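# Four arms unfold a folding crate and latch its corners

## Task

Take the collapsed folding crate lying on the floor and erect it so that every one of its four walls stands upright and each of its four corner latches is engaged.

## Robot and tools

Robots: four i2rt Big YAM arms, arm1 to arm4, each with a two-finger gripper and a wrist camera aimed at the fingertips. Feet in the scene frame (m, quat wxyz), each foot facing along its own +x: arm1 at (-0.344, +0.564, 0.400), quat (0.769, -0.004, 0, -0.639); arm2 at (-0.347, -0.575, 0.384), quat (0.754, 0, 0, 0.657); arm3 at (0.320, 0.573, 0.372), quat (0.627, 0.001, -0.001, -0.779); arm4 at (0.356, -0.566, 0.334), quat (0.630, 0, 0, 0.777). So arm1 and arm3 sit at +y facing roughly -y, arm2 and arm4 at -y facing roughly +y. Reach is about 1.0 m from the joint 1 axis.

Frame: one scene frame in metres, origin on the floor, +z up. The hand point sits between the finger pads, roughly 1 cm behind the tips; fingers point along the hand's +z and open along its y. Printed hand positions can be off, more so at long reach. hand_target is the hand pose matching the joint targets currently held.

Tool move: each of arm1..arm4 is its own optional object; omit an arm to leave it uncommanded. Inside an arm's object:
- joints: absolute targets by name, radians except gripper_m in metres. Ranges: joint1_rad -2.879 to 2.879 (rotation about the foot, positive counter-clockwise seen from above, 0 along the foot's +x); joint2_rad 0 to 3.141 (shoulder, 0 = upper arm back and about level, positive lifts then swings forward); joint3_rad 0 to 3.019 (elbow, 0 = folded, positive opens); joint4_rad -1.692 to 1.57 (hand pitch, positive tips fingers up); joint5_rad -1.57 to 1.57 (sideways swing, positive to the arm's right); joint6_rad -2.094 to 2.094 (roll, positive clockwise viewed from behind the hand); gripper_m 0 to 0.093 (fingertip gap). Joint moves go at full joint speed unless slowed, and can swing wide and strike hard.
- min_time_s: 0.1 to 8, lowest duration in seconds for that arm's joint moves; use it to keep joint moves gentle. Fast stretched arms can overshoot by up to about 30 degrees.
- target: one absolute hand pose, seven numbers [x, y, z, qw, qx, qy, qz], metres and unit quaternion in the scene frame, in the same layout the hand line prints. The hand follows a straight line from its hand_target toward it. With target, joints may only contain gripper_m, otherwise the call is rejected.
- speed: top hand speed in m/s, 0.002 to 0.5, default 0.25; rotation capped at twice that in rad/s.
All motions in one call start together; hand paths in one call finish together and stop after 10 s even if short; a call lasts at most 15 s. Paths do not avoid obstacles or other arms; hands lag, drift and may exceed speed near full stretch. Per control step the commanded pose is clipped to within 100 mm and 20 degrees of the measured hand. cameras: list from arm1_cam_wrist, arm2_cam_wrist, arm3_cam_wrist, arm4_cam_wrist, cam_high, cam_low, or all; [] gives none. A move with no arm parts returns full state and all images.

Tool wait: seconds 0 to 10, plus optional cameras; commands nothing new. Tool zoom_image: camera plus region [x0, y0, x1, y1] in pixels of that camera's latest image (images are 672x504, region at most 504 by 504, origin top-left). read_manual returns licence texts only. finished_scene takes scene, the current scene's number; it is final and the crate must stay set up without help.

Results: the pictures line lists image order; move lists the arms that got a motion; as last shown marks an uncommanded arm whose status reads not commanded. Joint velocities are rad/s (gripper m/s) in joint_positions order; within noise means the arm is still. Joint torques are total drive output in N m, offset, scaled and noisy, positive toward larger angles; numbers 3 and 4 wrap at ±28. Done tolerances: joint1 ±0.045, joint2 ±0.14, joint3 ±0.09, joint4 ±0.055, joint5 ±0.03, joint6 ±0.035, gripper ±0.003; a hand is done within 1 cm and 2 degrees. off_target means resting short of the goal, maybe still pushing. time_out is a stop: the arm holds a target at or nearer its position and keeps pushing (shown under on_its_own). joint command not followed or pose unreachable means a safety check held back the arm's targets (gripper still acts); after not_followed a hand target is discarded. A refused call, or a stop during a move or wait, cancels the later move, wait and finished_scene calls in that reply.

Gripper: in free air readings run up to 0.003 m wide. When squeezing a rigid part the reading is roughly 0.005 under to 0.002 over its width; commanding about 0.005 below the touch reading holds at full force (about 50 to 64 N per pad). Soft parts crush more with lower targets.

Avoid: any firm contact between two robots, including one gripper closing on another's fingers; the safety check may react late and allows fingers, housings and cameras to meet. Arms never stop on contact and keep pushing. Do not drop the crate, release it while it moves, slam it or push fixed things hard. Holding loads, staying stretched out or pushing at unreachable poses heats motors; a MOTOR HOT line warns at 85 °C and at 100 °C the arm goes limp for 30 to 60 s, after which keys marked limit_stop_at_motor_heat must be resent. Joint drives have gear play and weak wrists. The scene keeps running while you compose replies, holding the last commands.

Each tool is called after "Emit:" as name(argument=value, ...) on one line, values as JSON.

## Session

Emit:
move(cameras=["all"])

Emit:
zoom_image(camera="cam_high", region=[220, 220, 450, 410])

Emit:
zoom_image(camera="cam_low", region=[200, 230, 500, 390])

Scene clock: 0.00 s.
Joint torques (N m): no reading
Motor temperatures (°C): arm1=[26 28 28 23 26 23 24] | arm2=[23 24 24 24 27 26 24] | arm3=[26 24 26 23 26 23 27] | arm4=[24 26 26 29 26 24 26]
Heat: arm1: hottest joint2_rad 28 °C; arm2: hottest joint5_rad 27 °C; arm3: hottest gripper 27 °C; arm4: hottest joint4_rad 29 °C.
Joint velocities: within noise
arm1.joint_positions: joint1_rad=+0.789 joint2_rad=+0.609 joint3_rad=+1.408 joint4_rad=-1.451 joint5_rad=+0.217 joint6_rad=-0.687 gripper_m=+0.09396
arm1.joint_status: not commanded
arm1.hand: x=-0.1884 y=+0.4177 z=+0.9285 quat_wxyz=(-0.292, -0.006, -0.892, +0.344) (m; scene frame)
arm1.hand_target: x=-0.1903 y=+0.4191 z=+0.9382 quat_wxyz=(-0.301, -0.007, -0.887, +0.350) (m; scene frame)
arm1.hand_status: not commanded
arm2.joint_positions: joint1_rad=-0.187 joint2_rad=+0.597 joint3_rad=+1.311 joint4_rad=-1.291 joint5_rad=+0.241 joint6_rad=-0.242 gripper_m=+0.09396
arm2.joint_status: not commanded
arm2.hand: x=-0.2311 y=-0.3617 z=+0.9012 quat_wxyz=(-0.466, +0.549, -0.680, -0.135) (m; scene frame)
arm2.hand_target: x=-0.2316 y=-0.3634 z=+0.9148 quat_wxyz=(-0.477, +0.543, -0.676, -0.142) (m; scene frame)
arm2.hand_status: not commanded
arm3.joint_positions: joint1_rad=+0.868 joint2_rad=+0.636 joint3_rad=+1.401 joint4_rad=-1.459 joint5_rad=+0.267 joint6_rad=-0.463 gripper_m=+0.09396
arm3.joint_status: not commanded
arm3.hand: x=+0.4150 y=+0.3713 z=+0.8920 quat_wxyz=(-0.249, -0.258, -0.861, +0.361) (m; scene frame)
arm3.hand_target: x=+0.4139 y=+0.3728 z=+0.9010 quat_wxyz=(-0.257, -0.258, -0.856, +0.367) (m; scene frame)
arm3.hand_status: not commanded
arm4.joint_positions: joint1_rad=-0.127 joint2_rad=+0.607 joint3_rad=+1.357 joint4_rad=-1.287 joint5_rad=+0.183 joint6_rad=-0.762 gripper_m=+0.09396
arm4.joint_status: not commanded
arm4.hand: x=+0.3687 y=-0.3251 z=+0.8718 quat_wxyz=(-0.479, +0.793, -0.351, -0.140) (m; scene frame)
arm4.hand_target: x=+0.3689 y=-0.3277 z=+0.8812 quat_wxyz=(-0.487, +0.788, -0.349, -0.145) (m; scene frame)
arm4.hand_status: not commanded
pictures: arm1_cam_wrist, arm2_cam_wrist, arm3_cam_wrist, arm4_cam_wrist, cam_high, cam_low

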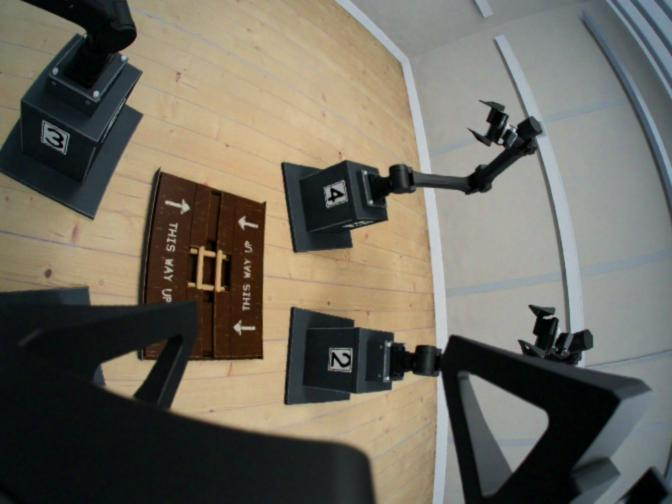

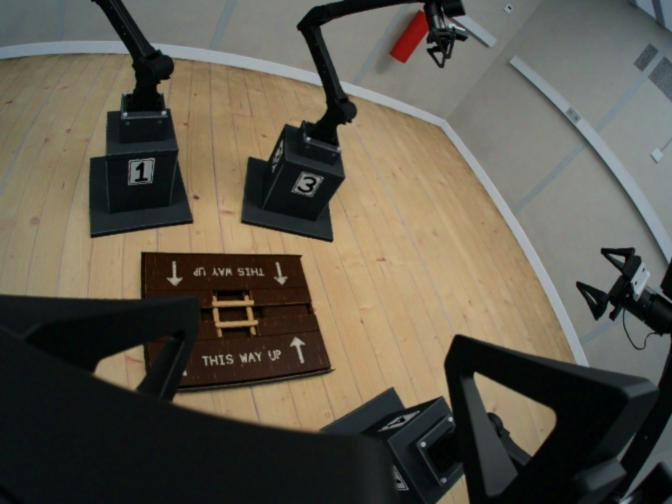

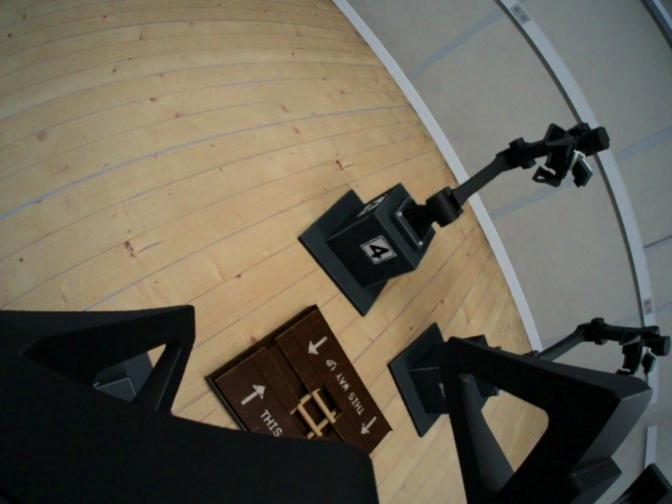

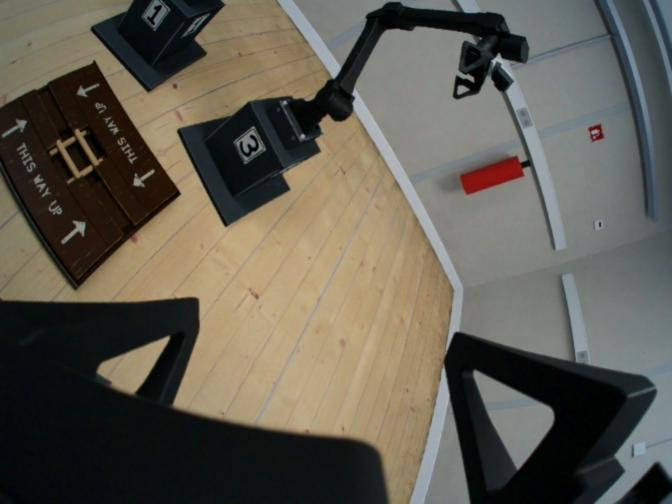

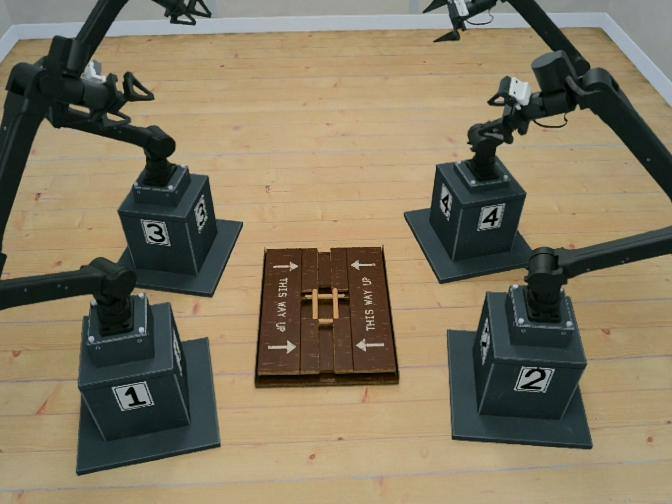

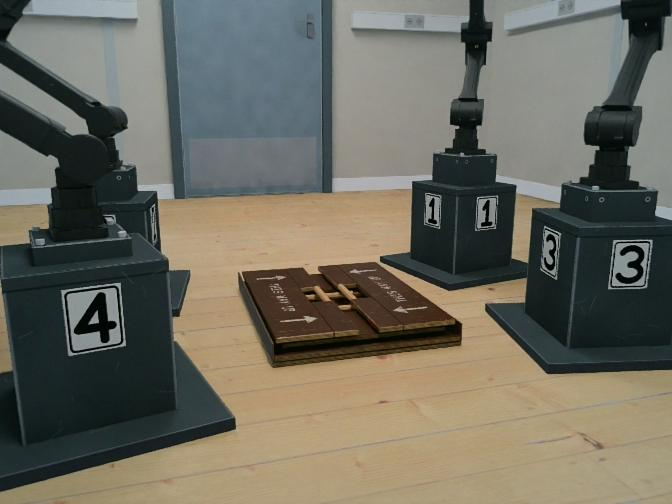

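Scaled by 2.191 from the camera's image (finer frame: 960x720).

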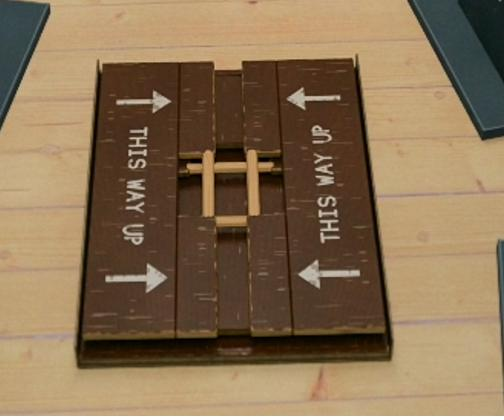

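Scaled by 1.680 from the camera's image (finer frame: 960x720).

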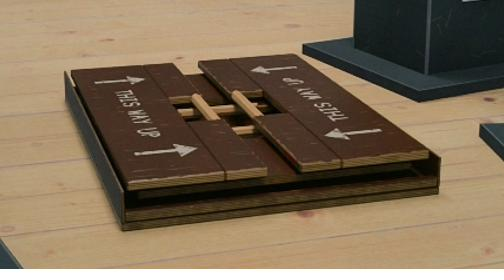

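Emit:
move(arm3={"joints": {"joint1_rad": -0.33, "joint2_rad": 2.33, "joint3_rad": 1.66, "joint4_rad": -0.92, "joint5_rad": 0.0, "joint6_rad": 1.05, "gripper_m": 0.06}, "min_time_s": 2.5}, arm1={"joints": {"joint1_rad": -0.055, "joint2_rad": 1.75, "joint3_rad": 1.10, "joint4_rad": -0.95, "joint5_rad": 0.0, "joint6_rad": 0.19, "gripper_m": 0.06}, "min_time_s": 2.8}, arm2={"joints": {"joint1_rad": -0.74, "joint2_rad": 1.5, "joint3_rad": 0.92, "joint4_rad": -1.03, "joint5_rad": 0.0, "joint6_rad": 0.70, "gripper_m": 0.06}, "min_time_s": 2.5}, arm4={"joints": {"joint1_rad": -0.08, "joint2_rad": 1.61, "joint3_rad": 1.12, "joint4_rad": -1.1, "joint5_rad": 0.0, "joint6_rad": 0.15, "gripper_m": 0.05}, "min_time_s": 2.8}, cameras=["arm3_cam_wrist"])

Scene clock: 20.07 s.
Joint torques (N m): arm1=[0.62 -17.85 6.48 1.09 0.14 0.18] | arm2=[-0.32 -12.28 6.58 0.59 -0.07 0.08] | arm3=[0.09 -19.14 7.98 0.46 0.07 0.16] | arm4=[2.73 -12.63 8.14 0.29 -0.16 0.27]
Motor temperatures (°C): arm1=[26 28 29 23 26 23 24] | arm2=[23 24 25 25 27 26 24] | arm3=[26 25 28 24 26 23 27] | arm4=[24 26 28 29 26 25 26]
Heat: arm1: hottest joint3_rad 29 °C; arm2: hottest joint5_rad 27 °C; arm3: hottest joint3_rad 28 °C; arm4: hottest joint4_rad 29 °C.
move: arm1 done; arm2 done; arm3 done; arm4 done
Joint velocities: within noise
arm1.joint_positions: joint1_rad=-0.047 joint2_rad=+1.761 joint3_rad=+1.098 joint4_rad=-0.959 joint5_rad=+0.001 joint6_rad=+0.178 gripper_m=+0.06007
arm1.joint_status: all done
arm1.hand: x=-0.2831 y=+0.1199 z=+0.4089 quat_wxyz=(+0.021, -0.721, -0.692, -0.011)
arm1.hand_target: x=-0.2821 y=+0.1171 z=+0.4092 quat_wxyz=(+0.016, -0.725, -0.688, -0.008)
arm1.hand_status: not commanded
arm2.joint_positions: joint1_rad=-0.735 joint2_rad=+1.513 joint3_rad=+0.910 joint4_rad=-1.039 joint5_rad=+0.002 joint6_rad=+0.692 gripper_m=+0.06014
arm2.joint_status: all done
arm2.hand: x=-0.0670 y=-0.3408 z=+0.4331 quat_wxyz=(+0.026, +0.004, -0.999, +0.023)
arm2.hand_target: x=-0.0606 y=-0.3364 z=+0.4369 quat_wxyz=(+0.018, -0.002, -1.000, +0.015)
arm2.hand_status: not commanded
arm3.joint_positions: joint1_rad=-0.342 joint2_rad=+2.338 joint3_rad=+1.621 joint4_rad=-0.929 joint5_rad=+0.003 joint6_rad=+1.041 gripper_m=+0.06013
arm3.joint_status: all done
arm3.hand: x=+0.0011 y=+0.0628 z=+0.2279 quat_wxyz=(+0.034, -0.999, +0.014, -0.020)
arm3.hand_target: x=-0.0032 y=+0.0412 z=+0.2364 quat_wxyz=(+0.014, -1.000, +0.013, -0.009)
arm3.hand_status: not commanded
arm4.joint_positions: joint1_rad=-0.098 joint2_rad=+1.614 joint3_rad=+1.124 joint4_rad=-1.109 joint5_rad=+0.003 joint6_rad=+0.133 gripper_m=+0.05007
arm4.joint_status: all done
arm4.hand: x=+0.3091 y=-0.1328 z=+0.4125 quat_wxyz=(+0.008, +0.699, -0.715, +0.012)
arm4.hand_target: x=+0.3050 y=-0.1333 z=+0.4082 quat_wxyz=(+0.009, +0.696, -0.718, +0.012)
arm4.hand_status: not commanded

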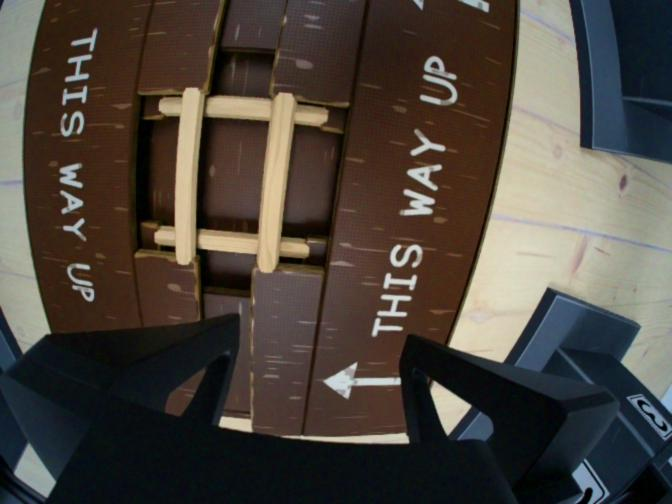

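Emit:
move(arm3={"target": [-0.0375, 0.0295, 0.058, 0, 1, 0.005, 0], "speed": 0.25}, cameras=["arm3_cam_wrist"])

Scene clock: 25.80 s.
Joint torques (N m): arm1=[-0.38 -17.03 6.52 0.87 0.09 0.17] | arm2=[-0.32 -12.28 6.58 0.59 -0.06 0.07] | arm3=[-1.55 -18.96 6.99 0.24 0.15 -0.01] | arm4=[2.43 -12.75 8.18 0.29 -0.16 0.28]
Motor temperatures (°C): arm1=[26 29 29 23 26 23 24] | arm2=[23 24 25 25 27 26 24] | arm3=[26 25 29 23 26 23 27] | arm4=[24 26 28 29 26 25 26]
Heat: arm1: hottest joint2_rad 29 °C; arm2: hottest joint5_rad 27 °C; arm3: hottest joint3_rad 29 °C; arm4: hottest joint4_rad 29 °C.
move: arm3 off_target
Joint velocities: within noise
arm1, arm2, arm4: as last shown
arm3.joint_positions: joint1_rad=-0.362 joint2_rad=+2.705 joint3_rad=+1.848 joint4_rad=-0.727 joint5_rad=+0.003 joint6_rad=+0.988 gripper_m=+0.06013
arm3.joint_status: not commanded
arm3.hand: x=-0.0292 y=+0.0375 z=+0.0627 quat_wxyz=(+0.006, -1.000, -0.003, -0.004)
arm3.hand_target: x=-0.0411 y=+0.0340 z=+0.0580 quat_wxyz=(+0.000, -1.000, -0.001, +0.000)
arm3.hand_status: off_target (0.012 m and 0.9 deg from the pose sent, 0.177 m and 5.0 deg at the start)

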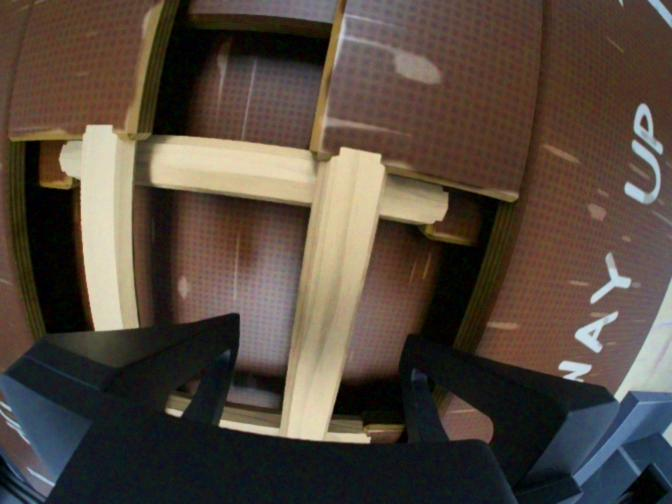

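Emit:
move(arm3={"joints": {"gripper_m": 0.008}}, cameras=[])

Emit:
move(arm3={"target": [-0.041, 0.0455, 0.140, 0.1736, 0.9848, 0.005, 0.001], "speed": 0.25}, cameras=[])

Emit:
move(arm3={"target": [-0.041, 0.079, 0.192, 0.342, 0.9397, 0.005, 0.002], "speed": 0.25}, arm2={"target": [-0.02, -0.21, 0.32, 0, -0.005, 1, 0], "speed": 0.3}, cameras=["arm3_cam_wrist"])

Scene clock: 32.53 s.
Joint torques (N m): arm1=[-0.09 -17.03 6.39 0.96 0.1 0.16] | arm2=[-0.32 -12.34 6.58 0.59 -0.06 0.07] | arm3=[-1.2 -19.37 7.13 0.39 0.26 -0.03] | arm4=[2.37 -12.69 8.2 0.29 -0.16 0.28]
Motor temperatures (°C): arm1=[26 29 29 23 26 23 24] | arm2=[23 25 25 25 27 26 24] | arm3=[26 26 29 23 26 23 27] | arm4=[24 26 29 29 26 25 26]
Heat: arm1: hottest joint2_rad 29 °C; arm2: hottest joint5_rad 27 °C; arm3: hottest joint3_rad 29 °C; arm4: hottest joint3_rad 29 °C.
move: arm3 off_target
Joint velocities: within noise
arm1, arm2, arm4: as last shown
arm3.joint_positions: joint1_rad=-0.362 joint2_rad=+2.705 joint3_rad=+1.849 joint4_rad=-0.721 joint5_rad=+0.000 joint6_rad=+0.997 gripper_m=+0.01652
arm3.joint_status: gripper_m off_target (ended at +0.01655, target +0.00800)
arm3.hand: x=-0.0300 y=+0.0353 z=+0.0631 quat_wxyz=(+0.002, -1.000, +0.002, -0.003)
arm3.hand_target: x=-0.0420 y=+0.0325 z=+0.0581 quat_wxyz=(-0.003, -1.000, +0.004, +0.002)
arm3.hand_status: not commanded

Scene clock: 33.90 s.
Joint torques (N m): arm1=[-0.09 -17.03 6.41 0.64 0.11 0.2] | arm2=[-0.38 -12.34 6.58 0.58 -0.06 0.07] | arm3=[-1.38 -21.19 2.92 0.99 -0.26 -0.14] | arm4=[2.43 -12.69 8.18 0.29 -0.16 0.28]
Motor temperatures (°C): arm1=[26 29 29 23 26 23 24] | arm2=[23 25 25 25 27 26 24] | arm3=[26 26 29 23 26 23 27] | arm4=[24 26 29 29 26 25 26]
Heat: arm1: hottest joint2_rad 29 °C; arm2: hottest joint5_rad 27 °C; arm3: hottest joint3_rad 29 °C; arm4: hottest joint3_rad 29 °C.
move: arm3 off_target
Joint velocities: within noise
arm1, arm2, arm4: as last shown
arm3.joint_positions: joint1_rad=-0.422 joint2_rad=+2.484 joint3_rad=+1.495 joint4_rad=-0.326 joint5_rad=-0.198 joint6_rad=+0.952 gripper_m=+0.01652
arm3.joint_status: not commanded
arm3.hand: x=-0.0294 y=+0.0434 z=+0.1227 quat_wxyz=(-0.160, -0.987, -0.003, -0.006)
arm3.hand_target: x=-0.0379 y=+0.0450 z=+0.1385 quat_wxyz=(-0.169, -0.986, -0.007, -0.002)
arm3.hand_status: off_target (0.021 m and 1.7 deg from the pose sent, 0.078 m and 20.3 deg at the start)

Scene clock: 35.33 s.
Joint torques (N m): arm1=[0.15 -17.14 6.6 0.83 0.11 0.15] | arm2=[-0.03 -17.44 7.28 0.54 0.15 0.06] | arm3=[-2.49 -18.96 2.52 1.88 -0.59 0] | arm4=[2.43 -12.75 8.18 0.29 -0.16 0.28]
Motor temperatures (°C): arm1=[26 29 29 23 26 23 24] | arm2=[23 25 25 25 27 26 24] | arm3=[26 26 29 23 26 23 27] | arm4=[24 26 29 29 26 25 26]
Heat: arm1: hottest joint2_rad 29 °C; arm2: hottest joint5_rad 27 °C; arm3: hottest joint3_rad 29 °C; arm4: hottest joint3_rad 29 °C.
move: arm2 off_target; arm3 off_target
Joint velocities: within noise
arm1, arm4: as last shown
arm2.joint_positions: joint1_rad=-0.592 joint2_rad=+1.946 joint3_rad=+1.107 joint4_rad=-0.778 joint5_rad=-0.001 joint6_rad=+0.823 gripper_m=+0.06014
arm2.joint_status: not commanded
arm2.hand: x=-0.0352 y=-0.2265 z=+0.3106 quat_wxyz=(+0.016, +0.010, -1.000, +0.017)
arm2.hand_target: x=-0.0228 y=-0.2104 z=+0.3193 quat_wxyz=(+0.000, +0.008, -1.000, +0.002)
arm2.hand_status: off_target (0.024 m and 2.7 deg from the pose sent, 0.179 m and 4.0 deg at the start)
arm3.joint_positions: joint1_rad=-0.517 joint2_rad=+2.335 joint3_rad=+1.194 joint4_rad=+0.091 joint5_rad=-0.449 joint6_rad=+0.937 gripper_m=+0.01652
arm3.joint_status: not commanded
arm3.hand: x=-0.0290 y=+0.0720 z=+0.1797 quat_wxyz=(-0.330, -0.944, -0.010, -0.010)
arm3.hand_target: x=-0.0390 y=+0.0763 z=+0.1919 quat_wxyz=(-0.342, -0.940, -0.007, -0.004)
arm3.hand_status: off_target (0.019 m and 1.8 deg from the pose sent, 0.079 m and 21.6 deg at the start)

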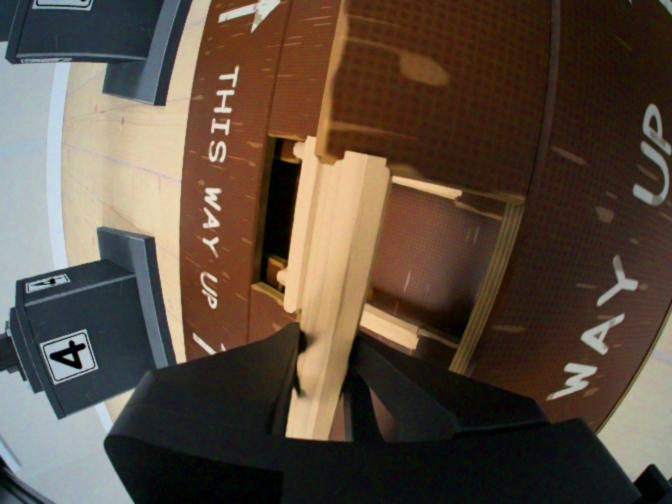

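Emit:
move(arm3={"target": [-0.042, 0.131, 0.229, 0.5, 0.866, 0.004, 0.0025], "speed": 0.25}, arm2={"target": [-0.0095, -0.0125, 0.165, 0, -0.005, 1, 0], "speed": 0.3}, cameras=[])

Emit:
move(arm3={"target": [-0.043, 0.182, 0.244, 0.6293, 0.7771, 0.004, 0.003], "speed": 0.25}, arm2={"target": [-0.0095, -0.0125, 0.066, 0, -0.005, 1, 0], "speed": 0.2}, cameras=["arm2_cam_wrist", "cam_low"])

Scene clock: 38.77 s.
Joint torques (N m): arm1=[0.09 -16.97 6.57 0.81 0.08 0.15] | arm2=[-0.79 -24.59 7.66 -0.09 0.18 0.07] | arm3=[-2.73 -15.97 2.19 2.73 -0.47 0.14] | arm4=[2.43 -12.75 8.2 0.29 -0.16 0.28]
Motor temperatures (°C): arm1=[26 29 30 23 26 23 24] | arm2=[23 25 25 25 27 26 24] | arm3=[26 26 29 24 26 23 27] | arm4=[24 26 29 29 26 25 26]
Heat: arm1: hottest joint3_rad 30 °C; arm2: hottest joint5_rad 27 °C; arm3: hottest joint3_rad 29 °C; arm4: hottest joint3_rad 29 °C.
move: arm2 off_target; arm3 off_target
Joint velocities: within noise
arm1, arm4: as last shown
arm2.joint_positions: joint1_rad=-0.407 joint2_rad=+2.544 joint3_rad=+1.766 joint4_rad=-0.818 joint5_rad=-0.001 joint6_rad=+1.013 gripper_m=+0.06014
arm2.joint_status: not commanded
arm2.hand: x=-0.0161 y=-0.0280 z=+0.1561 quat_wxyz=(+0.007, +0.008, -1.000, +0.010)
arm2.hand_target: x=-0.0083 y=-0.0150 z=+0.1643 quat_wxyz=(-0.001, +0.004, -1.000, +0.001)
arm2.hand_status: off_target (0.019 m and 1.4 deg from the pose sent, 0.260 m and 2.7 deg at the start)
arm3.joint_positions: joint1_rad=-0.647 joint2_rad=+2.300 joint3_rad=+0.967 joint4_rad=+0.562 joint5_rad=-0.741 joint6_rad=+0.991 gripper_m=+0.01652
arm3.joint_status: not commanded
arm3.hand: x=-0.0286 y=+0.1204 z=+0.2257 quat_wxyz=(-0.493, -0.870, -0.018, -0.012)
arm3.hand_target: x=-0.0423 y=+0.1292 z=+0.2297 quat_wxyz=(-0.501, -0.866, -0.005, -0.003)
arm3.hand_status: off_target (0.017 m and 2.1 deg from the pose sent, 0.078 m and 21.4 deg at the start)

Scene clock: 40.27 s.
Joint torques (N m): arm1=[0.15 -17.08 6.61 0.84 0.08 0.17] | arm2=[0.32 -25.64 6.98 0.5 0.11 0.07] | arm3=[-3.31 -13.45 1.69 3.11 0.14 0.27] | arm4=[2.43 -12.75 8.18 0.29 -0.16 0.28]
Motor temperatures (°C): arm1=[26 29 30 23 26 23 24] | arm2=[23 25 25 25 27 26 24] | arm3=[26 26 28 24 26 23 28] | arm4=[24 26 29 29 26 25 26]
Heat: arm1: hottest joint3_rad 30 °C; arm2: hottest joint5_rad 27 °C; arm3: hottest joint3_rad 28 °C; arm4: hottest joint3_rad 29 °C.
move: arm2 off_target; arm3 off_target
Joint velocities: within noise
arm1, arm4: as last shown
arm2.joint_positions: joint1_rad=-0.402 joint2_rad=+2.756 joint3_rad=+1.883 joint4_rad=-0.746 joint5_rad=-0.001 joint6_rad=+1.014 gripper_m=+0.06012
arm2.joint_status: not commanded
arm2.hand: x=-0.0222 y=-0.0327 z=+0.0544 quat_wxyz=(+0.013, +0.009, -1.000, +0.020)
arm2.hand_target: x=-0.0127 y=-0.0125 z=+0.0662 quat_wxyz=(+0.000, +0.007, -1.000, +0.000)
arm2.hand_status: off_target (0.027 m and 2.8 deg from the pose sent, 0.092 m and 1.4 deg at the start)
arm3.joint_positions: joint1_rad=-0.781 joint2_rad=+2.427 joint3_rad=+0.871 joint4_rad=+1.146 joint5_rad=-1.014 joint6_rad=+1.202 gripper_m=+0.01652
arm3.joint_status: not commanded
arm3.hand: x=-0.0274 y=+0.1727 z=+0.2493 quat_wxyz=(-0.628, -0.778, -0.026, -0.014)
arm3.hand_target: x=-0.0419 y=+0.1808 z=+0.2456 quat_wxyz=(-0.632, -0.775, -0.009, -0.005)
arm3.hand_status: off_target (0.019 m and 2.9 deg from the pose sent, 0.066 m and 19.0 deg at the start)

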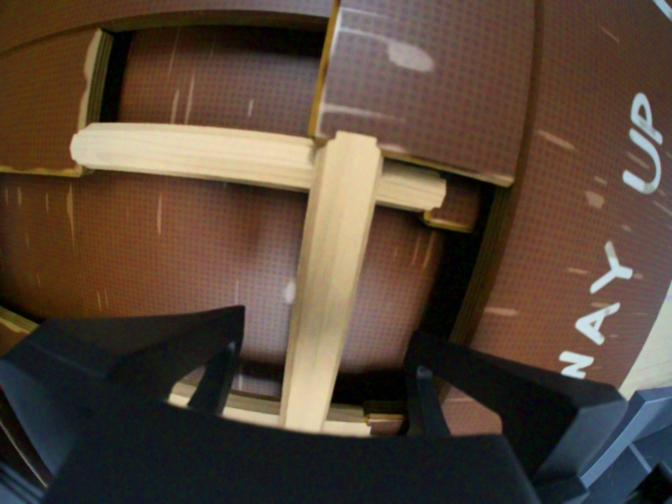

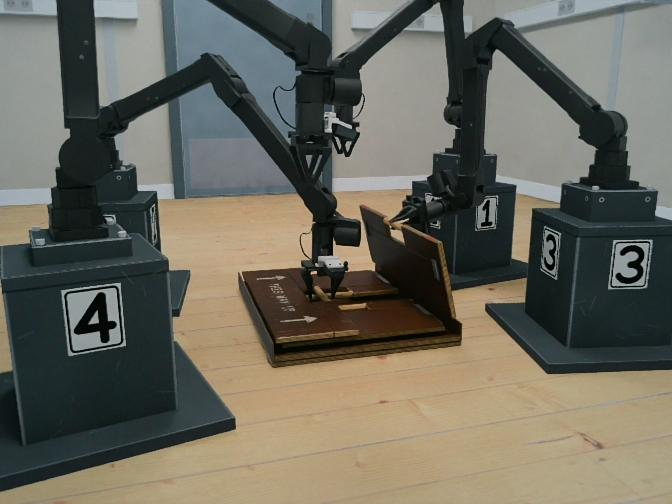

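Emit:
move(arm2={"joints": {"gripper_m": 0.008}}, arm3={"target": [-0.044, 0.230, 0.248, 0.6691, 0.7431, 0.004, 0.003], "speed": 0.2}, cameras=[])

Emit:
move(arm2={"target": [-0.0115, -0.033, 0.136, -0.001, -0.005, 0.9848, 0.1736], "speed": 0.25}, cameras=[])

Emit:
move(arm2={"target": [-0.011, -0.075, 0.189, -0.002, -0.005, 0.9397, 0.342], "speed": 0.25}, cameras=[])

Emit:
move(arm2={"target": [-0.0105, -0.133, 0.226, -0.0025, -0.004, 0.866, 0.5], "speed": 0.25}, arm1={"target": [-0.13, 0.02, 0.28, 0, 0.7482, 0.6633, 0], "speed": 0.3, "joints": {"gripper_m": 0.05}}, cameras=["arm2_cam_wrist", "cam_low"])

Scene clock: 48.17 s.
Joint torques (N m): arm1=[-0.73 -17.49 6.48 0.95 0.11 0.18] | arm2=[0.09 -25.82 6.72 0.32 0.13 0.06] | arm3=[-4.6 -12.98 0.35 2.69 0.33 0.23] | arm4=[2.43 -12.75 8.18 0.29 -0.16 0.28]
Motor temperatures (°C): arm1=[26 30 30 23 26 23 24] | arm2=[23 25 26 25 27 26 24] | arm3=[26 26 28 24 26 23 28] | arm4=[24 27 29 29 26 25 26]
Heat: arm1: hottest joint2_rad 30 °C; arm2: hottest joint5_rad 27 °C; arm3: hottest joint3_rad 28 °C; arm4: hottest joint3_rad 29 °C.
move: arm2 off_target; arm3 off_target
Joint velocities: within noise
arm1, arm4: as last shown
arm2.joint_positions: joint1_rad=-0.401 joint2_rad=+2.756 joint3_rad=+1.887 joint4_rad=-0.734 joint5_rad=-0.001 joint6_rad=+1.013 gripper_m=+0.01675
arm2.joint_status: gripper_m off_target (ended at +0.01679, target +0.00800)
arm2.hand: x=-0.0202 y=-0.0274 z=+0.0553 quat_wxyz=(+0.008, +0.011, -1.000, +0.013)
arm2.hand_target: x=-0.0112 y=-0.0109 z=+0.0665 quat_wxyz=(-0.002, +0.007, -1.000, -0.003)
arm2.hand_status: not commanded
arm3.joint_positions: joint1_rad=-0.868 joint2_rad=+2.504 joint3_rad=+0.849 joint4_rad=+1.408 joint5_rad=-1.140 joint6_rad=+1.322 gripper_m=+0.01652
arm3.joint_status: not commanded
arm3.hand: x=-0.0269 y=+0.2110 z=+0.2552 quat_wxyz=(-0.670, -0.742, -0.033, -0.016)
arm3.hand_target: x=-0.0435 y=+0.2293 z=+0.2485 quat_wxyz=(-0.669, -0.743, -0.003, -0.003)
arm3.hand_status: off_target (0.027 m and 3.6 deg from the pose sent, 0.060 m and 6.8 deg at the start)

Scene clock: 49.57 s.
Joint torques (N m): arm1=[0.32 -16.97 6.48 0.92 0.11 0.17] | arm2=[-0.97 -26.34 3.28 0.51 -0.28 -0.05] | arm3=[-4.78 -12.63 0.34 2.56 0.32 0.21] | arm4=[2.43 -12.75 8.18 0.28 -0.16 0.29]
Motor temperatures (°C): arm1=[26 30 30 23 26 23 24] | arm2=[23 26 26 25 27 26 25] | arm3=[26 26 28 24 26 23 28] | arm4=[24 27 29 29 26 25 26]
Heat: arm1: hottest joint2_rad 30 °C; arm2: hottest joint5_rad 27 °C; arm3: hottest joint3_rad 28 °C; arm4: hottest joint3_rad 29 °C.
move: arm2 off_target
Joint velocities: within noise
arm1.joint_positions: joint1_rad=-0.047 joint2_rad=+1.761 joint3_rad=+1.098 joint4_rad=-0.959 joint5_rad=+0.001 joint6_rad=+0.178 gripper_m=+0.06007
arm1.joint_status: not commanded
arm1.hand: x=-0.2831 y=+0.1199 z=+0.4089 quat_wxyz=(+0.021, -0.721, -0.692, -0.011)
arm1.hand_target: x=-0.2821 y=+0.1171 z=+0.4092 quat_wxyz=(+0.016, -0.725, -0.688, -0.008)
arm1.hand_status: not commanded
arm2.joint_positions: joint1_rad=-0.459 joint2_rad=+2.524 joint3_rad=+1.490 joint4_rad=-0.277 joint5_rad=-0.187 joint6_rad=+0.982 gripper_m=+0.01676
arm2.joint_status: not commanded
arm2.hand: x=-0.0206 y=-0.0368 z=+0.1140 quat_wxyz=(+0.004, +0.009, -0.987, -0.159)
arm2.hand_target: x=-0.0119 y=-0.0342 z=+0.1346 quat_wxyz=(-0.001, +0.005, -0.986, -0.169)
arm2.hand_status: off_target (0.024 m and 1.8 deg from the pose sent, 0.081 m and 21.5 deg at the start)
arm3: as last shown
arm4.joint_positions: joint1_rad=-0.098 joint2_rad=+1.614 joint3_rad=+1.124 joint4_rad=-1.109 joint5_rad=+0.003 joint6_rad=+0.133 gripper_m=+0.05007
arm4.joint_status: not commanded
arm4.hand: x=+0.3091 y=-0.1328 z=+0.4125 quat_wxyz=(+0.008, +0.699, -0.715, +0.012)
arm4.hand_target: x=+0.3050 y=-0.1333 z=+0.4082 quat_wxyz=(+0.009, +0.696, -0.718, +0.012)
arm4.hand_status: not commanded

Scene clock: 50.97 s.
Joint torques (N m): arm1=[-0.09 -17.2 6.41 0.96 0.1 0.17] | arm2=[-1.79 -23.18 2.36 1.03 -0.35 0] | arm3=[-4.54 -13.1 0.17 2.65 0.29 0.19] | arm4=[2.43 -12.75 8.18 0.28 -0.16 0.29]
Motor temperatures (°C): arm1=[26 30 30 23 26 23 24] | arm2=[23 26 26 25 27 26 25] | arm3=[26 26 28 24 26 23 28] | arm4=[24 27 29 29 26 25 26]
Heat: arm1: hottest joint2_rad 30 °C; arm2: hottest joint5_rad 27 °C; arm3: hottest joint3_rad 28 °C; arm4: hottest joint3_rad 29 °C.
move: arm2 off_target
Joint velocities: within noise
arm1, arm3, arm4: as last shown
arm2.joint_positions: joint1_rad=-0.557 joint2_rad=+2.374 joint3_rad=+1.167 joint4_rad=+0.183 joint5_rad=-0.435 joint6_rad=+0.977 gripper_m=+0.01676
arm2.joint_status: not commanded
arm2.hand: x=-0.0205 y=-0.0686 z=+0.1742 quat_wxyz=(+0.008, +0.011, -0.942, -0.336)
arm2.hand_target: x=-0.0108 y=-0.0732 z=+0.1888 quat_wxyz=(+0.002, +0.002, -0.939, -0.343)
arm2.hand_status: off_target (0.019 m and 1.2 deg from the pose sent, 0.085 m and 21.7 deg at the start)

Scene clock: 52.60 s.
Joint torques (N m): arm1=[-0.67 -21.95 8.57 0.42 0.27 0.15] | arm2=[-2.2 -19.14 1.61 1.83 -0.44 0.05] | arm3=[-4.78 -13.04 0.38 2.44 0.35 0.19] | arm4=[2.43 -12.75 8.18 0.29 -0.16 0.28]
Motor temperatures (°C): arm1=[26 30 30 23 26 23 24] | arm2=[23 26 25 25 27 26 25] | arm3=[26 26 28 24 26 23 28] | arm4=[24 27 29 29 26 25 26]
Heat: arm1: hottest joint2_rad 30 °C; arm2: hottest joint5_rad 27 °C; arm3: hottest joint3_rad 28 °C; arm4: hottest joint3_rad 29 °C.
move: arm1 off_target; arm2 off_target
Joint velocities: within noise
arm1.joint_positions: joint1_rad=+0.191 joint2_rad=+2.215 joint3_rad=+1.427 joint4_rad=-0.808 joint5_rad=-0.005 joint6_rad=+0.484 gripper_m=+0.05007
arm1.joint_status: all done
arm1.hand: x=-0.1368 y=+0.0370 z=+0.2753 quat_wxyz=(+0.011, -0.744, -0.668, -0.003)
arm1.hand_target: x=-0.1315 y=+0.0221 z=+0.2790 quat_wxyz=(+0.001, -0.748, -0.663, +0.002)
arm1.hand_status: off_target (0.019 m and 1.5 deg from the pose sent, 0.224 m and 5.3 deg at the start)
arm2.joint_positions: joint1_rad=-0.695 joint2_rad=+2.351 joint3_rad=+0.932 joint4_rad=+0.676 joint5_rad=-0.717 joint6_rad=+1.034 gripper_m=+0.01676
arm2.joint_status: not commanded
arm2.hand: x=-0.0204 y=-0.1233 z=+0.2201 quat_wxyz=(+0.011, +0.014, -0.869, -0.495)
arm2.hand_target: x=-0.0107 y=-0.1316 z=+0.2258 quat_wxyz=(+0.005, +0.002, -0.866, -0.500)
arm2.hand_status: off_target (0.015 m and 1.6 deg from the pose sent, 0.083 m and 20.8 deg at the start)
arm3, arm4: as last shown

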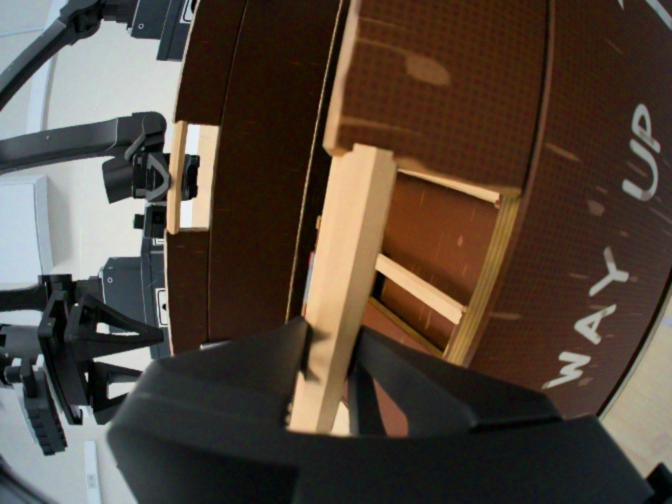

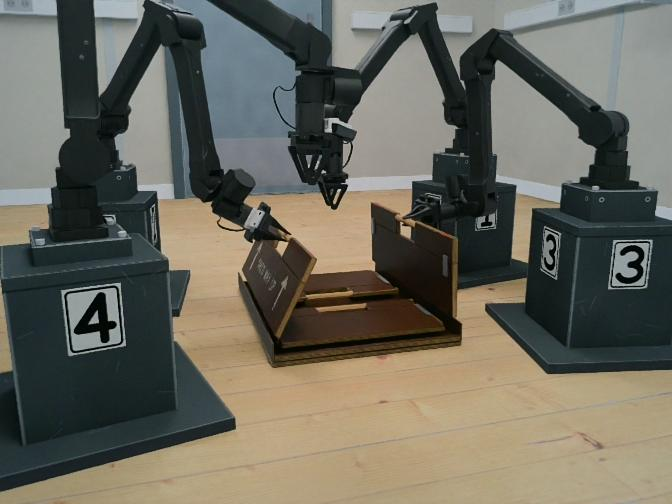

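Emit:
move(arm2={"target": [-0.010, -0.200, 0.246, -0.003, -0.004, 0.766, 0.6428], "speed": 0.25}, arm1={"target": [-0.063, -0.0157, 0.15, 0, 0.7482, 0.6633, 0], "speed": 0.25}, cameras=["arm1_cam_wrist"])

Scene clock: 56.07 s.
Joint torques (N m): arm1=[-0.32 -25.52 8.14 0.46 0.18 0.23] | arm2=[-2.43 -17.49 0.44 2.3 -0.09 0.12] | arm3=[-4.89 -12.45 0.24 2.58 0.36 0.23] | arm4=[2.43 -12.75 8.18 0.29 -0.16 0.28]
Motor temperatures (°C): arm1=[26 30 30 23 26 23 24] | arm2=[23 26 25 25 27 26 25] | arm3=[26 26 28 24 26 23 28] | arm4=[24 27 29 29 26 25 26]
Heat: arm1: hottest joint2_rad 30 °C; arm2: hottest joint5_rad 27 °C; arm3: hottest joint3_rad 28 °C; arm4: hottest joint3_rad 29 °C.
move: arm1 off_target; arm2 off_target
Joint velocities: within noise
arm1.joint_positions: joint1_rad=+0.269 joint2_rad=+2.574 joint3_rad=+1.741 joint4_rad=-0.759 joint5_rad=-0.005 joint6_rad=+0.560 gripper_m=+0.05007
arm1.joint_status: not commanded
arm1.hand: x=-0.0694 y=-0.0024 z=+0.1477 quat_wxyz=(+0.010, -0.744, -0.668, -0.002)
arm1.hand_target: x=-0.0639 y=-0.0148 z=+0.1499 quat_wxyz=(+0.000, -0.748, -0.664, +0.001)
arm1.hand_status: off_target (0.015 m and 1.3 deg from the pose sent, 0.155 m and 1.5 deg at the start)
arm2.joint_positions: joint1_rad=-0.862 joint2_rad=+2.526 joint3_rad=+0.841 joint4_rad=+1.329 joint5_rad=-1.015 joint6_rad=+1.266 gripper_m=+0.01676
arm2.joint_status: not commanded
arm2.hand: x=-0.0207 y=-0.1898 z=+0.2411 quat_wxyz=(+0.014, +0.018, -0.769, -0.639)
arm2.hand_target: x=-0.0099 y=-0.1983 z=+0.2466 quat_wxyz=(+0.003, +0.007, -0.765, -0.644)
arm2.hand_status: off_target (0.016 m and 2.1 deg from the pose sent, 0.082 m and 20.7 deg at the start)
arm3, arm4: as last shown

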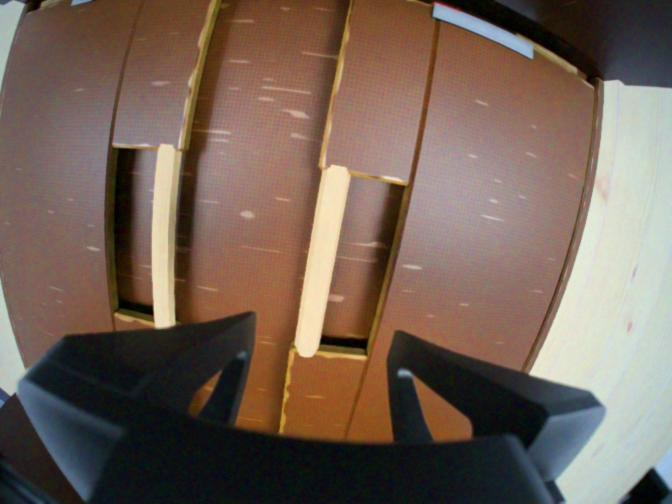

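Emit:
move(arm2={"target": [-0.009, -0.224, 0.246, -0.003, -0.004, 0.743, 0.669], "speed": 0.15}, arm1={"target": [-0.063, -0.006, 0.024, 0, 0.7482, 0.6633, 0], "speed": 0.2}, cameras=[])

Emit:
move(arm1={"joints": {"gripper_m": 0.009}}, cameras=["arm1_cam_wrist"])

Scene clock: 60.57 s.
Joint torques (N m): arm1=[0.85 -26.99 7.12 0.7 0.14 0.18] | arm2=[-3.96 -17.08 -0.09 2.39 -0.11 0.08] | arm3=[-4.78 -12.63 0.18 2.39 0.32 0.25] | arm4=[2.43 -12.75 8.18 0.28 -0.16 0.28]
Motor temperatures (°C): arm1=[26 30 31 23 26 23 24] | arm2=[23 26 25 25 27 26 25] | arm3=[26 26 28 24 26 23 28] | arm4=[24 27 29 29 26 25 26]
Heat: arm1: hottest joint3_rad 31 °C; arm2: hottest joint5_rad 27 °C; arm3: hottest joint3_rad 28 °C; arm4: hottest joint3_rad 29 °C.
move: arm1 off_target; arm2 off_target
Joint velocities: within noise
arm1.joint_positions: joint1_rad=+0.270 joint2_rad=+2.840 joint3_rad=+1.890 joint4_rad=-0.655 joint5_rad=-0.007 joint6_rad=+0.570 gripper_m=+0.05006
arm1.joint_status: not commanded
arm1.hand: x=-0.0742 y=+0.0080 z=+0.0213 quat_wxyz=(+0.015, -0.746, -0.665, -0.004)
arm1.hand_target: x=-0.0633 y=-0.0034 z=+0.0241 quat_wxyz=(+0.001, -0.748, -0.664, +0.000)
arm1.hand_status: off_target (0.018 m and 1.8 deg from the pose sent, 0.124 m and 1.3 deg at the start)
arm2.joint_positions: joint1_rad=-0.905 joint2_rad=+2.588 joint3_rad=+0.855 joint4_rad=+1.498 joint5_rad=-1.086 joint6_rad=+1.356 gripper_m=+0.01676
arm2.joint_status: not commanded
arm2.hand: x=-0.0193 y=-0.2058 z=+0.2429 quat_wxyz=(+0.016, +0.023, -0.744, -0.667)
arm2.hand_target: x=-0.0050 y=-0.2211 z=+0.2475 quat_wxyz=(+0.000, +0.008, -0.741, -0.672)
arm2.hand_status: off_target (0.021 m and 2.7 deg from the pose sent, 0.036 m and 5.0 deg at the start)
arm3, arm4: as last shown

Scene clock: 61.13 s.
Joint torques (N m): arm1=[-0.03 -26.52 7.05 0.69 0.19 0.16] | arm2=[-3.96 -17.08 -0.09 2.39 -0.11 0.09] | arm3=[-4.6 -13.04 0.13 2.41 0.29 0.24] | arm4=[2.43 -12.69 8.2 0.29 -0.16 0.28]
Motor temperatures (°C): arm1=[26 30 31 23 26 23 24] | arm2=[23 26 25 25 27 26 25] | arm3=[26 26 28 24 26 23 28] | arm4=[24 27 29 29 26 25 26]
Heat: arm1: hottest joint3_rad 31 °C; arm2: hottest joint5_rad 27 °C; arm3: hottest joint3_rad 28 °C; arm4: hottest joint3_rad 29 °C.
move: arm1 off_target
Joint velocities: within noise
arm1.joint_positions: joint1_rad=+0.270 joint2_rad=+2.840 joint3_rad=+1.890 joint4_rad=-0.655 joint5_rad=-0.002 joint6_rad=+0.573 gripper_m=+0.01744
arm1.joint_status: gripper_m off_target (ended at +0.01748, target +0.00900)
arm1.hand: x=-0.0750 y=+0.0077 z=+0.0213 quat_wxyz=(+0.016, -0.747, -0.664, -0.002)
arm1.hand_target: x=-0.0640 y=-0.0038 z=+0.0241 quat_wxyz=(+0.002, -0.749, -0.663, +0.002)
arm1.hand_status: not commanded
arm2, arm3, arm4: as last shown

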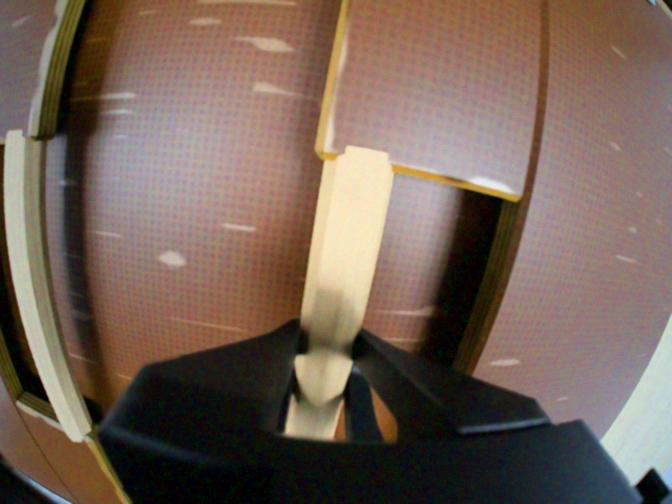

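Emit:
move(arm1={"target": [-0.075, -0.004, 0.098, 0.1299, 0.7368, 0.6532, 0.1151], "speed": 0.25}, cameras=[])

Emit:
move(arm1={"target": [-0.110, -0.004, 0.160, 0.2559, 0.7031, 0.6233, 0.2268], "speed": 0.25}, arm4={"target": [0.09, 0.02, 0.25, 0, 0.6763, -0.7364, 0], "speed": 0.3}, cameras=[])

Emit:
move(arm1={"target": [-0.162, -0.004, 0.214, 0.3454, 0.6637, 0.5883, 0.3062], "speed": 0.25}, arm4={"target": [0.029, 0.030, 0.14, 0, 0.6763, -0.7364, 0], "speed": 0.25}, cameras=["arm4_cam_wrist", "cam_high"])

Scene clock: 68.00 s.
Joint torques (N m): arm1=[-0.73 -28.81 3.84 1.4 -1.12 0] | arm2=[-3.96 -17.03 -0.1 2.4 -0.1 0.08] | arm3=[-4.37 -12.69 0.27 2.3 0.46 0.23] | arm4=[2.49 -12.75 8.18 0.29 -0.16 0.28]
Motor temperatures (°C): arm1=[26 30 31 23 26 23 25] | arm2=[23 26 25 25 27 26 25] | arm3=[26 26 27 24 26 23 28] | arm4=[24 27 29 29 26 25 26]
Heat: arm1: hottest joint3_rad 31 °C; arm2: hottest joint5_rad 27 °C; arm3: hottest gripper 28 °C; arm4: hottest joint3_rad 29 °C.
move: arm1 off_target
Joint velocities: within noise
arm1.joint_positions: joint1_rad=+0.185 joint2_rad=+2.663 joint3_rad=+1.626 joint4_rad=-0.403 joint5_rad=-0.286 joint6_rad=+0.511 gripper_m=+0.01744
arm1.joint_status: not commanded
arm1.hand: x=-0.0787 y=+0.0068 z=+0.0783 quat_wxyz=(-0.109, -0.740, -0.655, -0.108)
arm1.hand_target: x=-0.0745 y=-0.0053 z=+0.0979 quat_wxyz=(-0.131, -0.736, -0.654, -0.113)
arm1.hand_status: off_target (0.023 m and 2.6 deg from the pose sent, 0.078 m and 21.3 deg at the start)
arm2, arm4: as last shown
arm3.joint_positions: joint1_rad=-0.871 joint2_rad=+2.506 joint3_rad=+0.849 joint4_rad=+1.412 joint5_rad=-1.143 joint6_rad=+1.324 gripper_m=+0.01652
arm3.joint_status: not commanded
arm3.hand: x=-0.0272 y=+0.2122 z=+0.2550 quat_wxyz=(-0.670, -0.741, -0.033, -0.016)
arm3.hand_target: x=-0.0435 y=+0.2295 z=+0.2483 quat_wxyz=(-0.669, -0.743, -0.003, -0.004)
arm3.hand_status: not commanded

Scene clock: 69.97 s.
Joint torques (N m): arm1=[-1.9 -26.29 3.54 1.7 -1.17 -0.05] | arm2=[-3.96 -17.03 -0.08 2.39 -0.11 0.08] | arm3=[-3.78 -12.63 0.55 2.21 0.74 0.18] | arm4=[1.55 -20.72 11.48 -0.57 -0.01 0.29]
Motor temperatures (°C): arm1=[26 31 31 23 26 23 25] | arm2=[23 26 25 25 27 26 25] | arm3=[26 26 27 24 26 23 28] | arm4=[24 27 29 29 26 25 26]
Heat: arm1: hottest joint2_rad 31 °C; arm2: hottest joint5_rad 27 °C; arm3: hottest gripper 28 °C; arm4: hottest joint3_rad 29 °C.
move: arm1 off_target; arm4 off_target
Joint velocities: within noise
arm1.joint_positions: joint1_rad=+0.056 joint2_rad=+2.541 joint3_rad=+1.443 joint4_rad=-0.233 joint5_rad=-0.634 joint6_rad=+0.455 gripper_m=+0.01744
arm1.joint_status: not commanded
arm1.hand: x=-0.1035 y=+0.0067 z=+0.1424 quat_wxyz=(-0.235, -0.711, -0.622, -0.228)
arm1.hand_target: x=-0.1088 y=-0.0050 z=+0.1596 quat_wxyz=(-0.256, -0.706, -0.620, -0.228)
arm1.hand_status: off_target (0.022 m and 2.6 deg from the pose sent, 0.088 m and 22.4 deg at the start)
arm2: as last shown
arm3.joint_positions: joint1_rad=-0.880 joint2_rad=+2.506 joint3_rad=+0.843 joint4_rad=+1.416 joint5_rad=-1.152 joint6_rad=+1.324 gripper_m=+0.01652
arm3.joint_status: not commanded
arm3.hand: x=-0.0269 y=+0.2166 z=+0.2554 quat_wxyz=(-0.671, -0.741, -0.032, -0.016)
arm3.hand_target: x=-0.0430 y=+0.2296 z=+0.2484 quat_wxyz=(-0.669, -0.743, -0.003, -0.004)
arm3.hand_status: not commanded
arm4.joint_positions: joint1_rad=+0.218 joint2_rad=+2.274 joint3_rad=+1.673 joint4_rad=-0.985 joint5_rad=+0.002 joint6_rad=+0.492 gripper_m=+0.05007
arm4.joint_status: not commanded
arm4.hand: x=+0.0963 y=+0.0076 z=+0.2460 quat_wxyz=(+0.002, +0.683, -0.730, +0.007)
arm4.hand_target: x=+0.0926 y=+0.0195 z=+0.2480 quat_wxyz=(-0.001, +0.676, -0.737, +0.001)
arm4.hand_status: off_target (0.014 m and 1.4 deg from the pose sent, 0.313 m and 3.9 deg at the start)

Scene clock: 71.43 s.
Joint torques (N m): arm1=[-2.37 -26.81 3.54 0.75 -0.69 -0.22] | arm2=[-3.96 -17.14 -0.1 2.4 -0.11 0.09] | arm3=[-3.72 -13.16 0.58 2.3 0.8 0.18] | arm4=[1.49 -23.41 10.76 -0.36 -0.06 0.28]
Motor temperatures (°C): arm1=[26 31 31 23 26 23 25] | arm2=[23 26 25 25 27 26 25] | arm3=[26 26 27 24 26 23 28] | arm4=[24 27 29 29 26 25 26]
Heat: arm1: hottest joint2_rad 31 °C; arm2: hottest joint5_rad 27 °C; arm3: hottest gripper 28 °C; arm4: hottest joint3_rad 29 °C.
move: arm1 off_target; arm4 off_target
Joint velocities: within noise
arm1.joint_positions: joint1_rad=-0.081 joint2_rad=+2.482 joint3_rad=+1.364 joint4_rad=-0.207 joint5_rad=-0.933 joint6_rad=+0.370 gripper_m=+0.01744
arm1.joint_status: not commanded
arm1.hand: x=-0.1473 y=+0.0080 z=+0.1950 quat_wxyz=(-0.326, -0.671, -0.584, -0.321)
arm1.hand_target: x=-0.1606 y=-0.0039 z=+0.2126 quat_wxyz=(-0.345, -0.665, -0.587, -0.308)
arm1.hand_status: off_target (0.027 m and 2.9 deg from the pose sent, 0.093 m and 16.9 deg at the start)
arm2: as last shown
arm3.joint_positions: joint1_rad=-0.882 joint2_rad=+2.506 joint3_rad=+0.843 joint4_rad=+1.416 joint5_rad=-1.153 joint6_rad=+1.324 gripper_m=+0.01652
arm3.joint_status: not commanded
arm3.hand: x=-0.0272 y=+0.2171 z=+0.2554 quat_wxyz=(-0.671, -0.741, -0.032, -0.016)
arm3.hand_target: x=-0.0432 y=+0.2295 z=+0.2485 quat_wxyz=(-0.669, -0.743, -0.003, -0.004)
arm3.hand_status: not commanded
arm4.joint_positions: joint1_rad=+0.298 joint2_rad=+2.542 joint3_rad=+1.868 joint4_rad=-0.917 joint5_rad=+0.002 joint6_rad=+0.568 gripper_m=+0.05007
arm4.joint_status: not commanded
arm4.hand: x=+0.0339 y=+0.0167 z=+0.1360 quat_wxyz=(+0.002, +0.685, -0.729, +0.010)
arm4.hand_target: x=+0.0303 y=+0.0298 z=+0.1402 quat_wxyz=(-0.001, +0.676, -0.736, +0.000)
arm4.hand_status: off_target (0.015 m and 1.7 deg from the pose sent, 0.128 m and 1.4 deg at the start)

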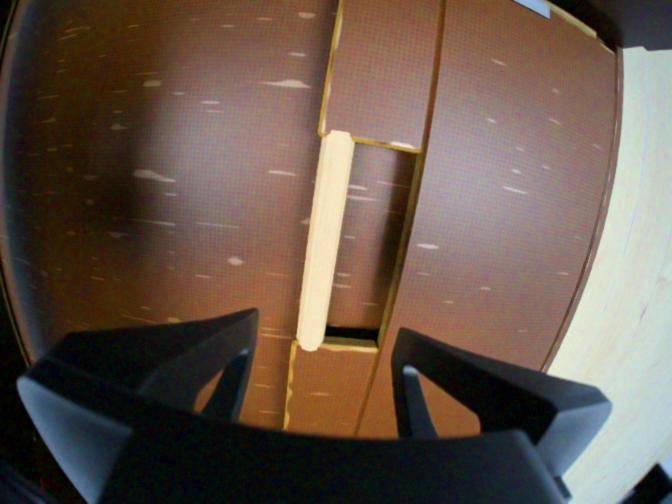

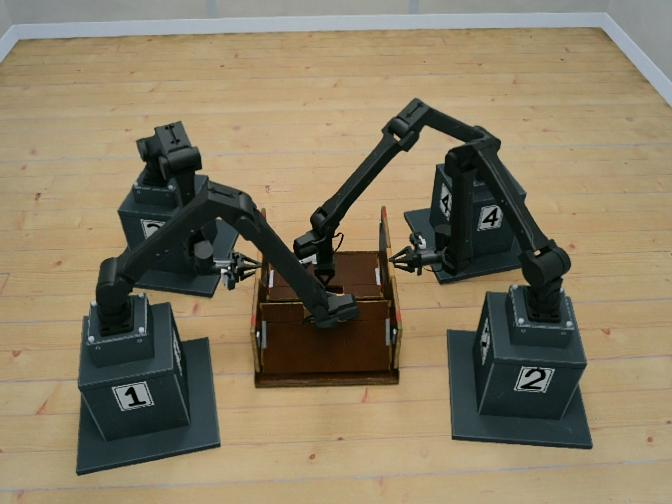

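Emit:
move(arm1={"target": [-0.215, -0.004, 0.245, 0.4398, 0.6053, 0.5366, 0.3899], "speed": 0.25}, arm4={"target": [0.029, 0.031, 0.027, 0, 0.6877, -0.7265, 0], "speed": 0.2}, cameras=[])

Emit:
move(arm1={"target": [-0.260, -0.004, 0.257, 0.4555, 0.5936, 0.5263, 0.4038], "speed": 0.15}, arm4={"joints": {"gripper_m": 0.009}}, cameras=["arm4_cam_wrist", "cam_low"])

Scene clock: 76.30 s.
Joint torques (N m): arm1=[-1.96 -24.47 5.12 0.66 -1.31 -0.32] | arm2=[-3.96 -17.08 -0.09 2.4 -0.11 0.08] | arm3=[-3.78 -13.04 0.57 2.15 0.82 0.22] | arm4=[1.55 -22.89 9.73 0.02 -0.07 -0.04]
Motor temperatures (°C): arm1=[26 31 30 23 26 24 25] | arm2=[23 27 25 25 27 26 25] | arm3=[26 26 27 24 26 23 28] | arm4=[24 28 30 29 26 25 26]
Heat: arm1: hottest joint2_rad 31 °C; arm2: hottest joint2_rad 27 °C; arm3: hottest gripper 28 °C; arm4: hottest joint3_rad 30 °C.
move: arm1 off_target; arm4 off_target
Joint velocities: within noise
arm1.joint_positions: joint1_rad=-0.225 joint2_rad=+2.495 joint3_rad=+1.362 joint4_rad=-0.273 joint5_rad=-1.240 joint6_rad=+0.244 gripper_m=+0.01744
arm1.joint_status: not commanded
arm1.hand: x=-0.2032 y=+0.0087 z=+0.2324 quat_wxyz=(-0.418, -0.620, -0.527, -0.403)
arm1.hand_target: x=-0.2134 y=-0.0048 z=+0.2453 quat_wxyz=(-0.441, -0.605, -0.535, -0.391)
arm1.hand_status: off_target (0.021 m and 3.6 deg from the pose sent, 0.085 m and 17.9 deg at the start)
arm2, arm3: as last shown
arm3.hand_target: x=-0.0433 y=+0.2292 z=+0.2485 quat_wxyz=(-0.669, -0.743, -0.003, -0.004)
arm4.joint_positions: joint1_rad=+0.300 joint2_rad=+2.757 joint3_rad=+1.995 joint4_rad=-0.824 joint5_rad=+0.000 joint6_rad=+0.568 gripper_m=+0.05006
arm4.joint_status: not commanded
arm4.hand: x=+0.0303 y=+0.0205 z=+0.0324 quat_wxyz=(+0.002, +0.685, -0.728, +0.007)
arm4.hand_target: x=+0.0287 y=+0.0284 z=+0.0267 quat_wxyz=(+0.000, +0.688, -0.725, +0.001)
arm4.hand_status: off_target (0.012 m and 0.9 deg from the pose sent, 0.110 m and 1.3 deg at the start)

Scene clock: 78.03 s.
Joint torques (N m): arm1=[-3.14 -25.05 5.04 -0.24 -0.95 -0.57] | arm2=[-3.96 -17.08 -0.08 2.39 -0.11 0.08] | arm3=[-3.6 -12.57 0.59 2.14 0.84 0.22] | arm4=[1.61 -22.89 9.87 0.17 -0.24 0.07]
Motor temperatures (°C): arm1=[26 31 30 23 26 24 25] | arm2=[23 27 25 25 27 26 25] | arm3=[26 27 27 24 26 23 28] | arm4=[24 28 30 29 26 25 26]
Heat: arm1: hottest joint2_rad 31 °C; arm2: hottest joint2_rad 27 °C; arm3: hottest gripper 28 °C; arm4: hottest joint3_rad 30 °C.
move: arm1 off_target; arm4 off_target
Joint velocities: within noise
arm1.joint_positions: joint1_rad=-0.297 joint2_rad=+2.518 joint3_rad=+1.443 joint4_rad=-0.586 joint5_rad=-1.303 joint6_rad=-0.021 gripper_m=+0.01744
arm1.joint_status: not commanded
arm1.hand: x=-0.2393 y=+0.0080 z=+0.2439 quat_wxyz=(-0.433, -0.605, -0.518, -0.422)
arm1.hand_target: x=-0.2593 y=-0.0047 z=+0.2566 quat_wxyz=(-0.459, -0.594, -0.527, -0.400)
arm1.hand_status: off_target (0.027 m and 3.7 deg from the pose sent, 0.063 m and 5.3 deg at the start)
arm2, arm3: as last shown
arm3.hand_target: x=-0.0432 y=+0.2291 z=+0.2485 quat_wxyz=(-0.669, -0.743, -0.003, -0.004)
arm4.joint_positions: joint1_rad=+0.297 joint2_rad=+2.757 joint3_rad=+1.995 joint4_rad=-0.827 joint5_rad=+0.014 joint6_rad=+0.559 gripper_m=+0.01697
arm4.joint_status: gripper_m off_target (ended at +0.01700, target +0.00900)
arm4.hand: x=+0.0346 y=+0.0220 z=+0.0324 quat_wxyz=(-0.004, +0.687, -0.726, +0.010)
arm4.hand_target: x=+0.0307 y=+0.0297 z=+0.0267 quat_wxyz=(-0.004, +0.688, -0.726, +0.001)
arm4.hand_status: not commanded

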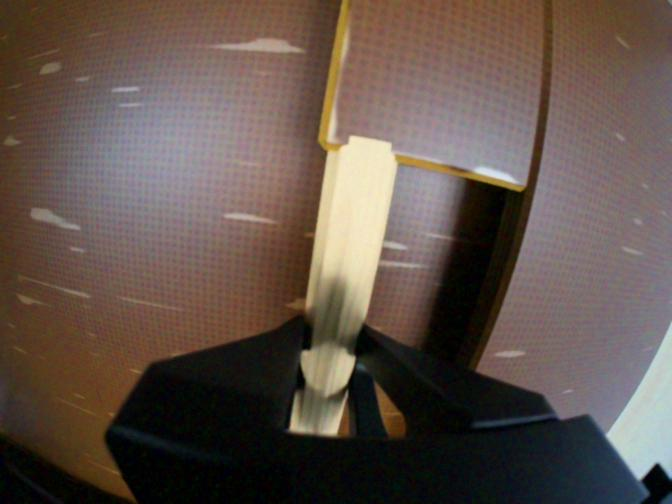

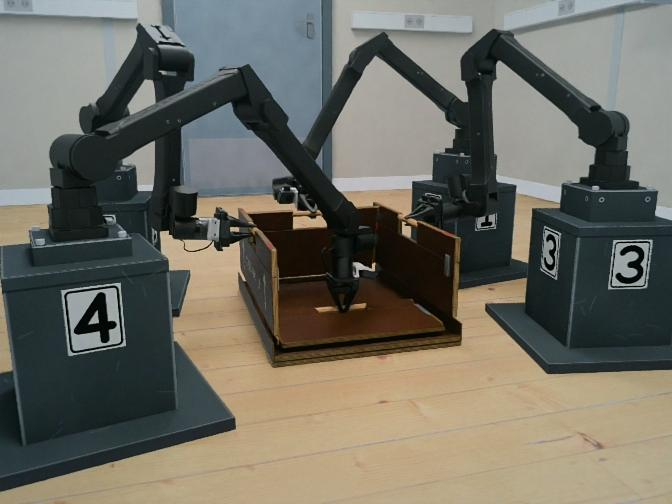

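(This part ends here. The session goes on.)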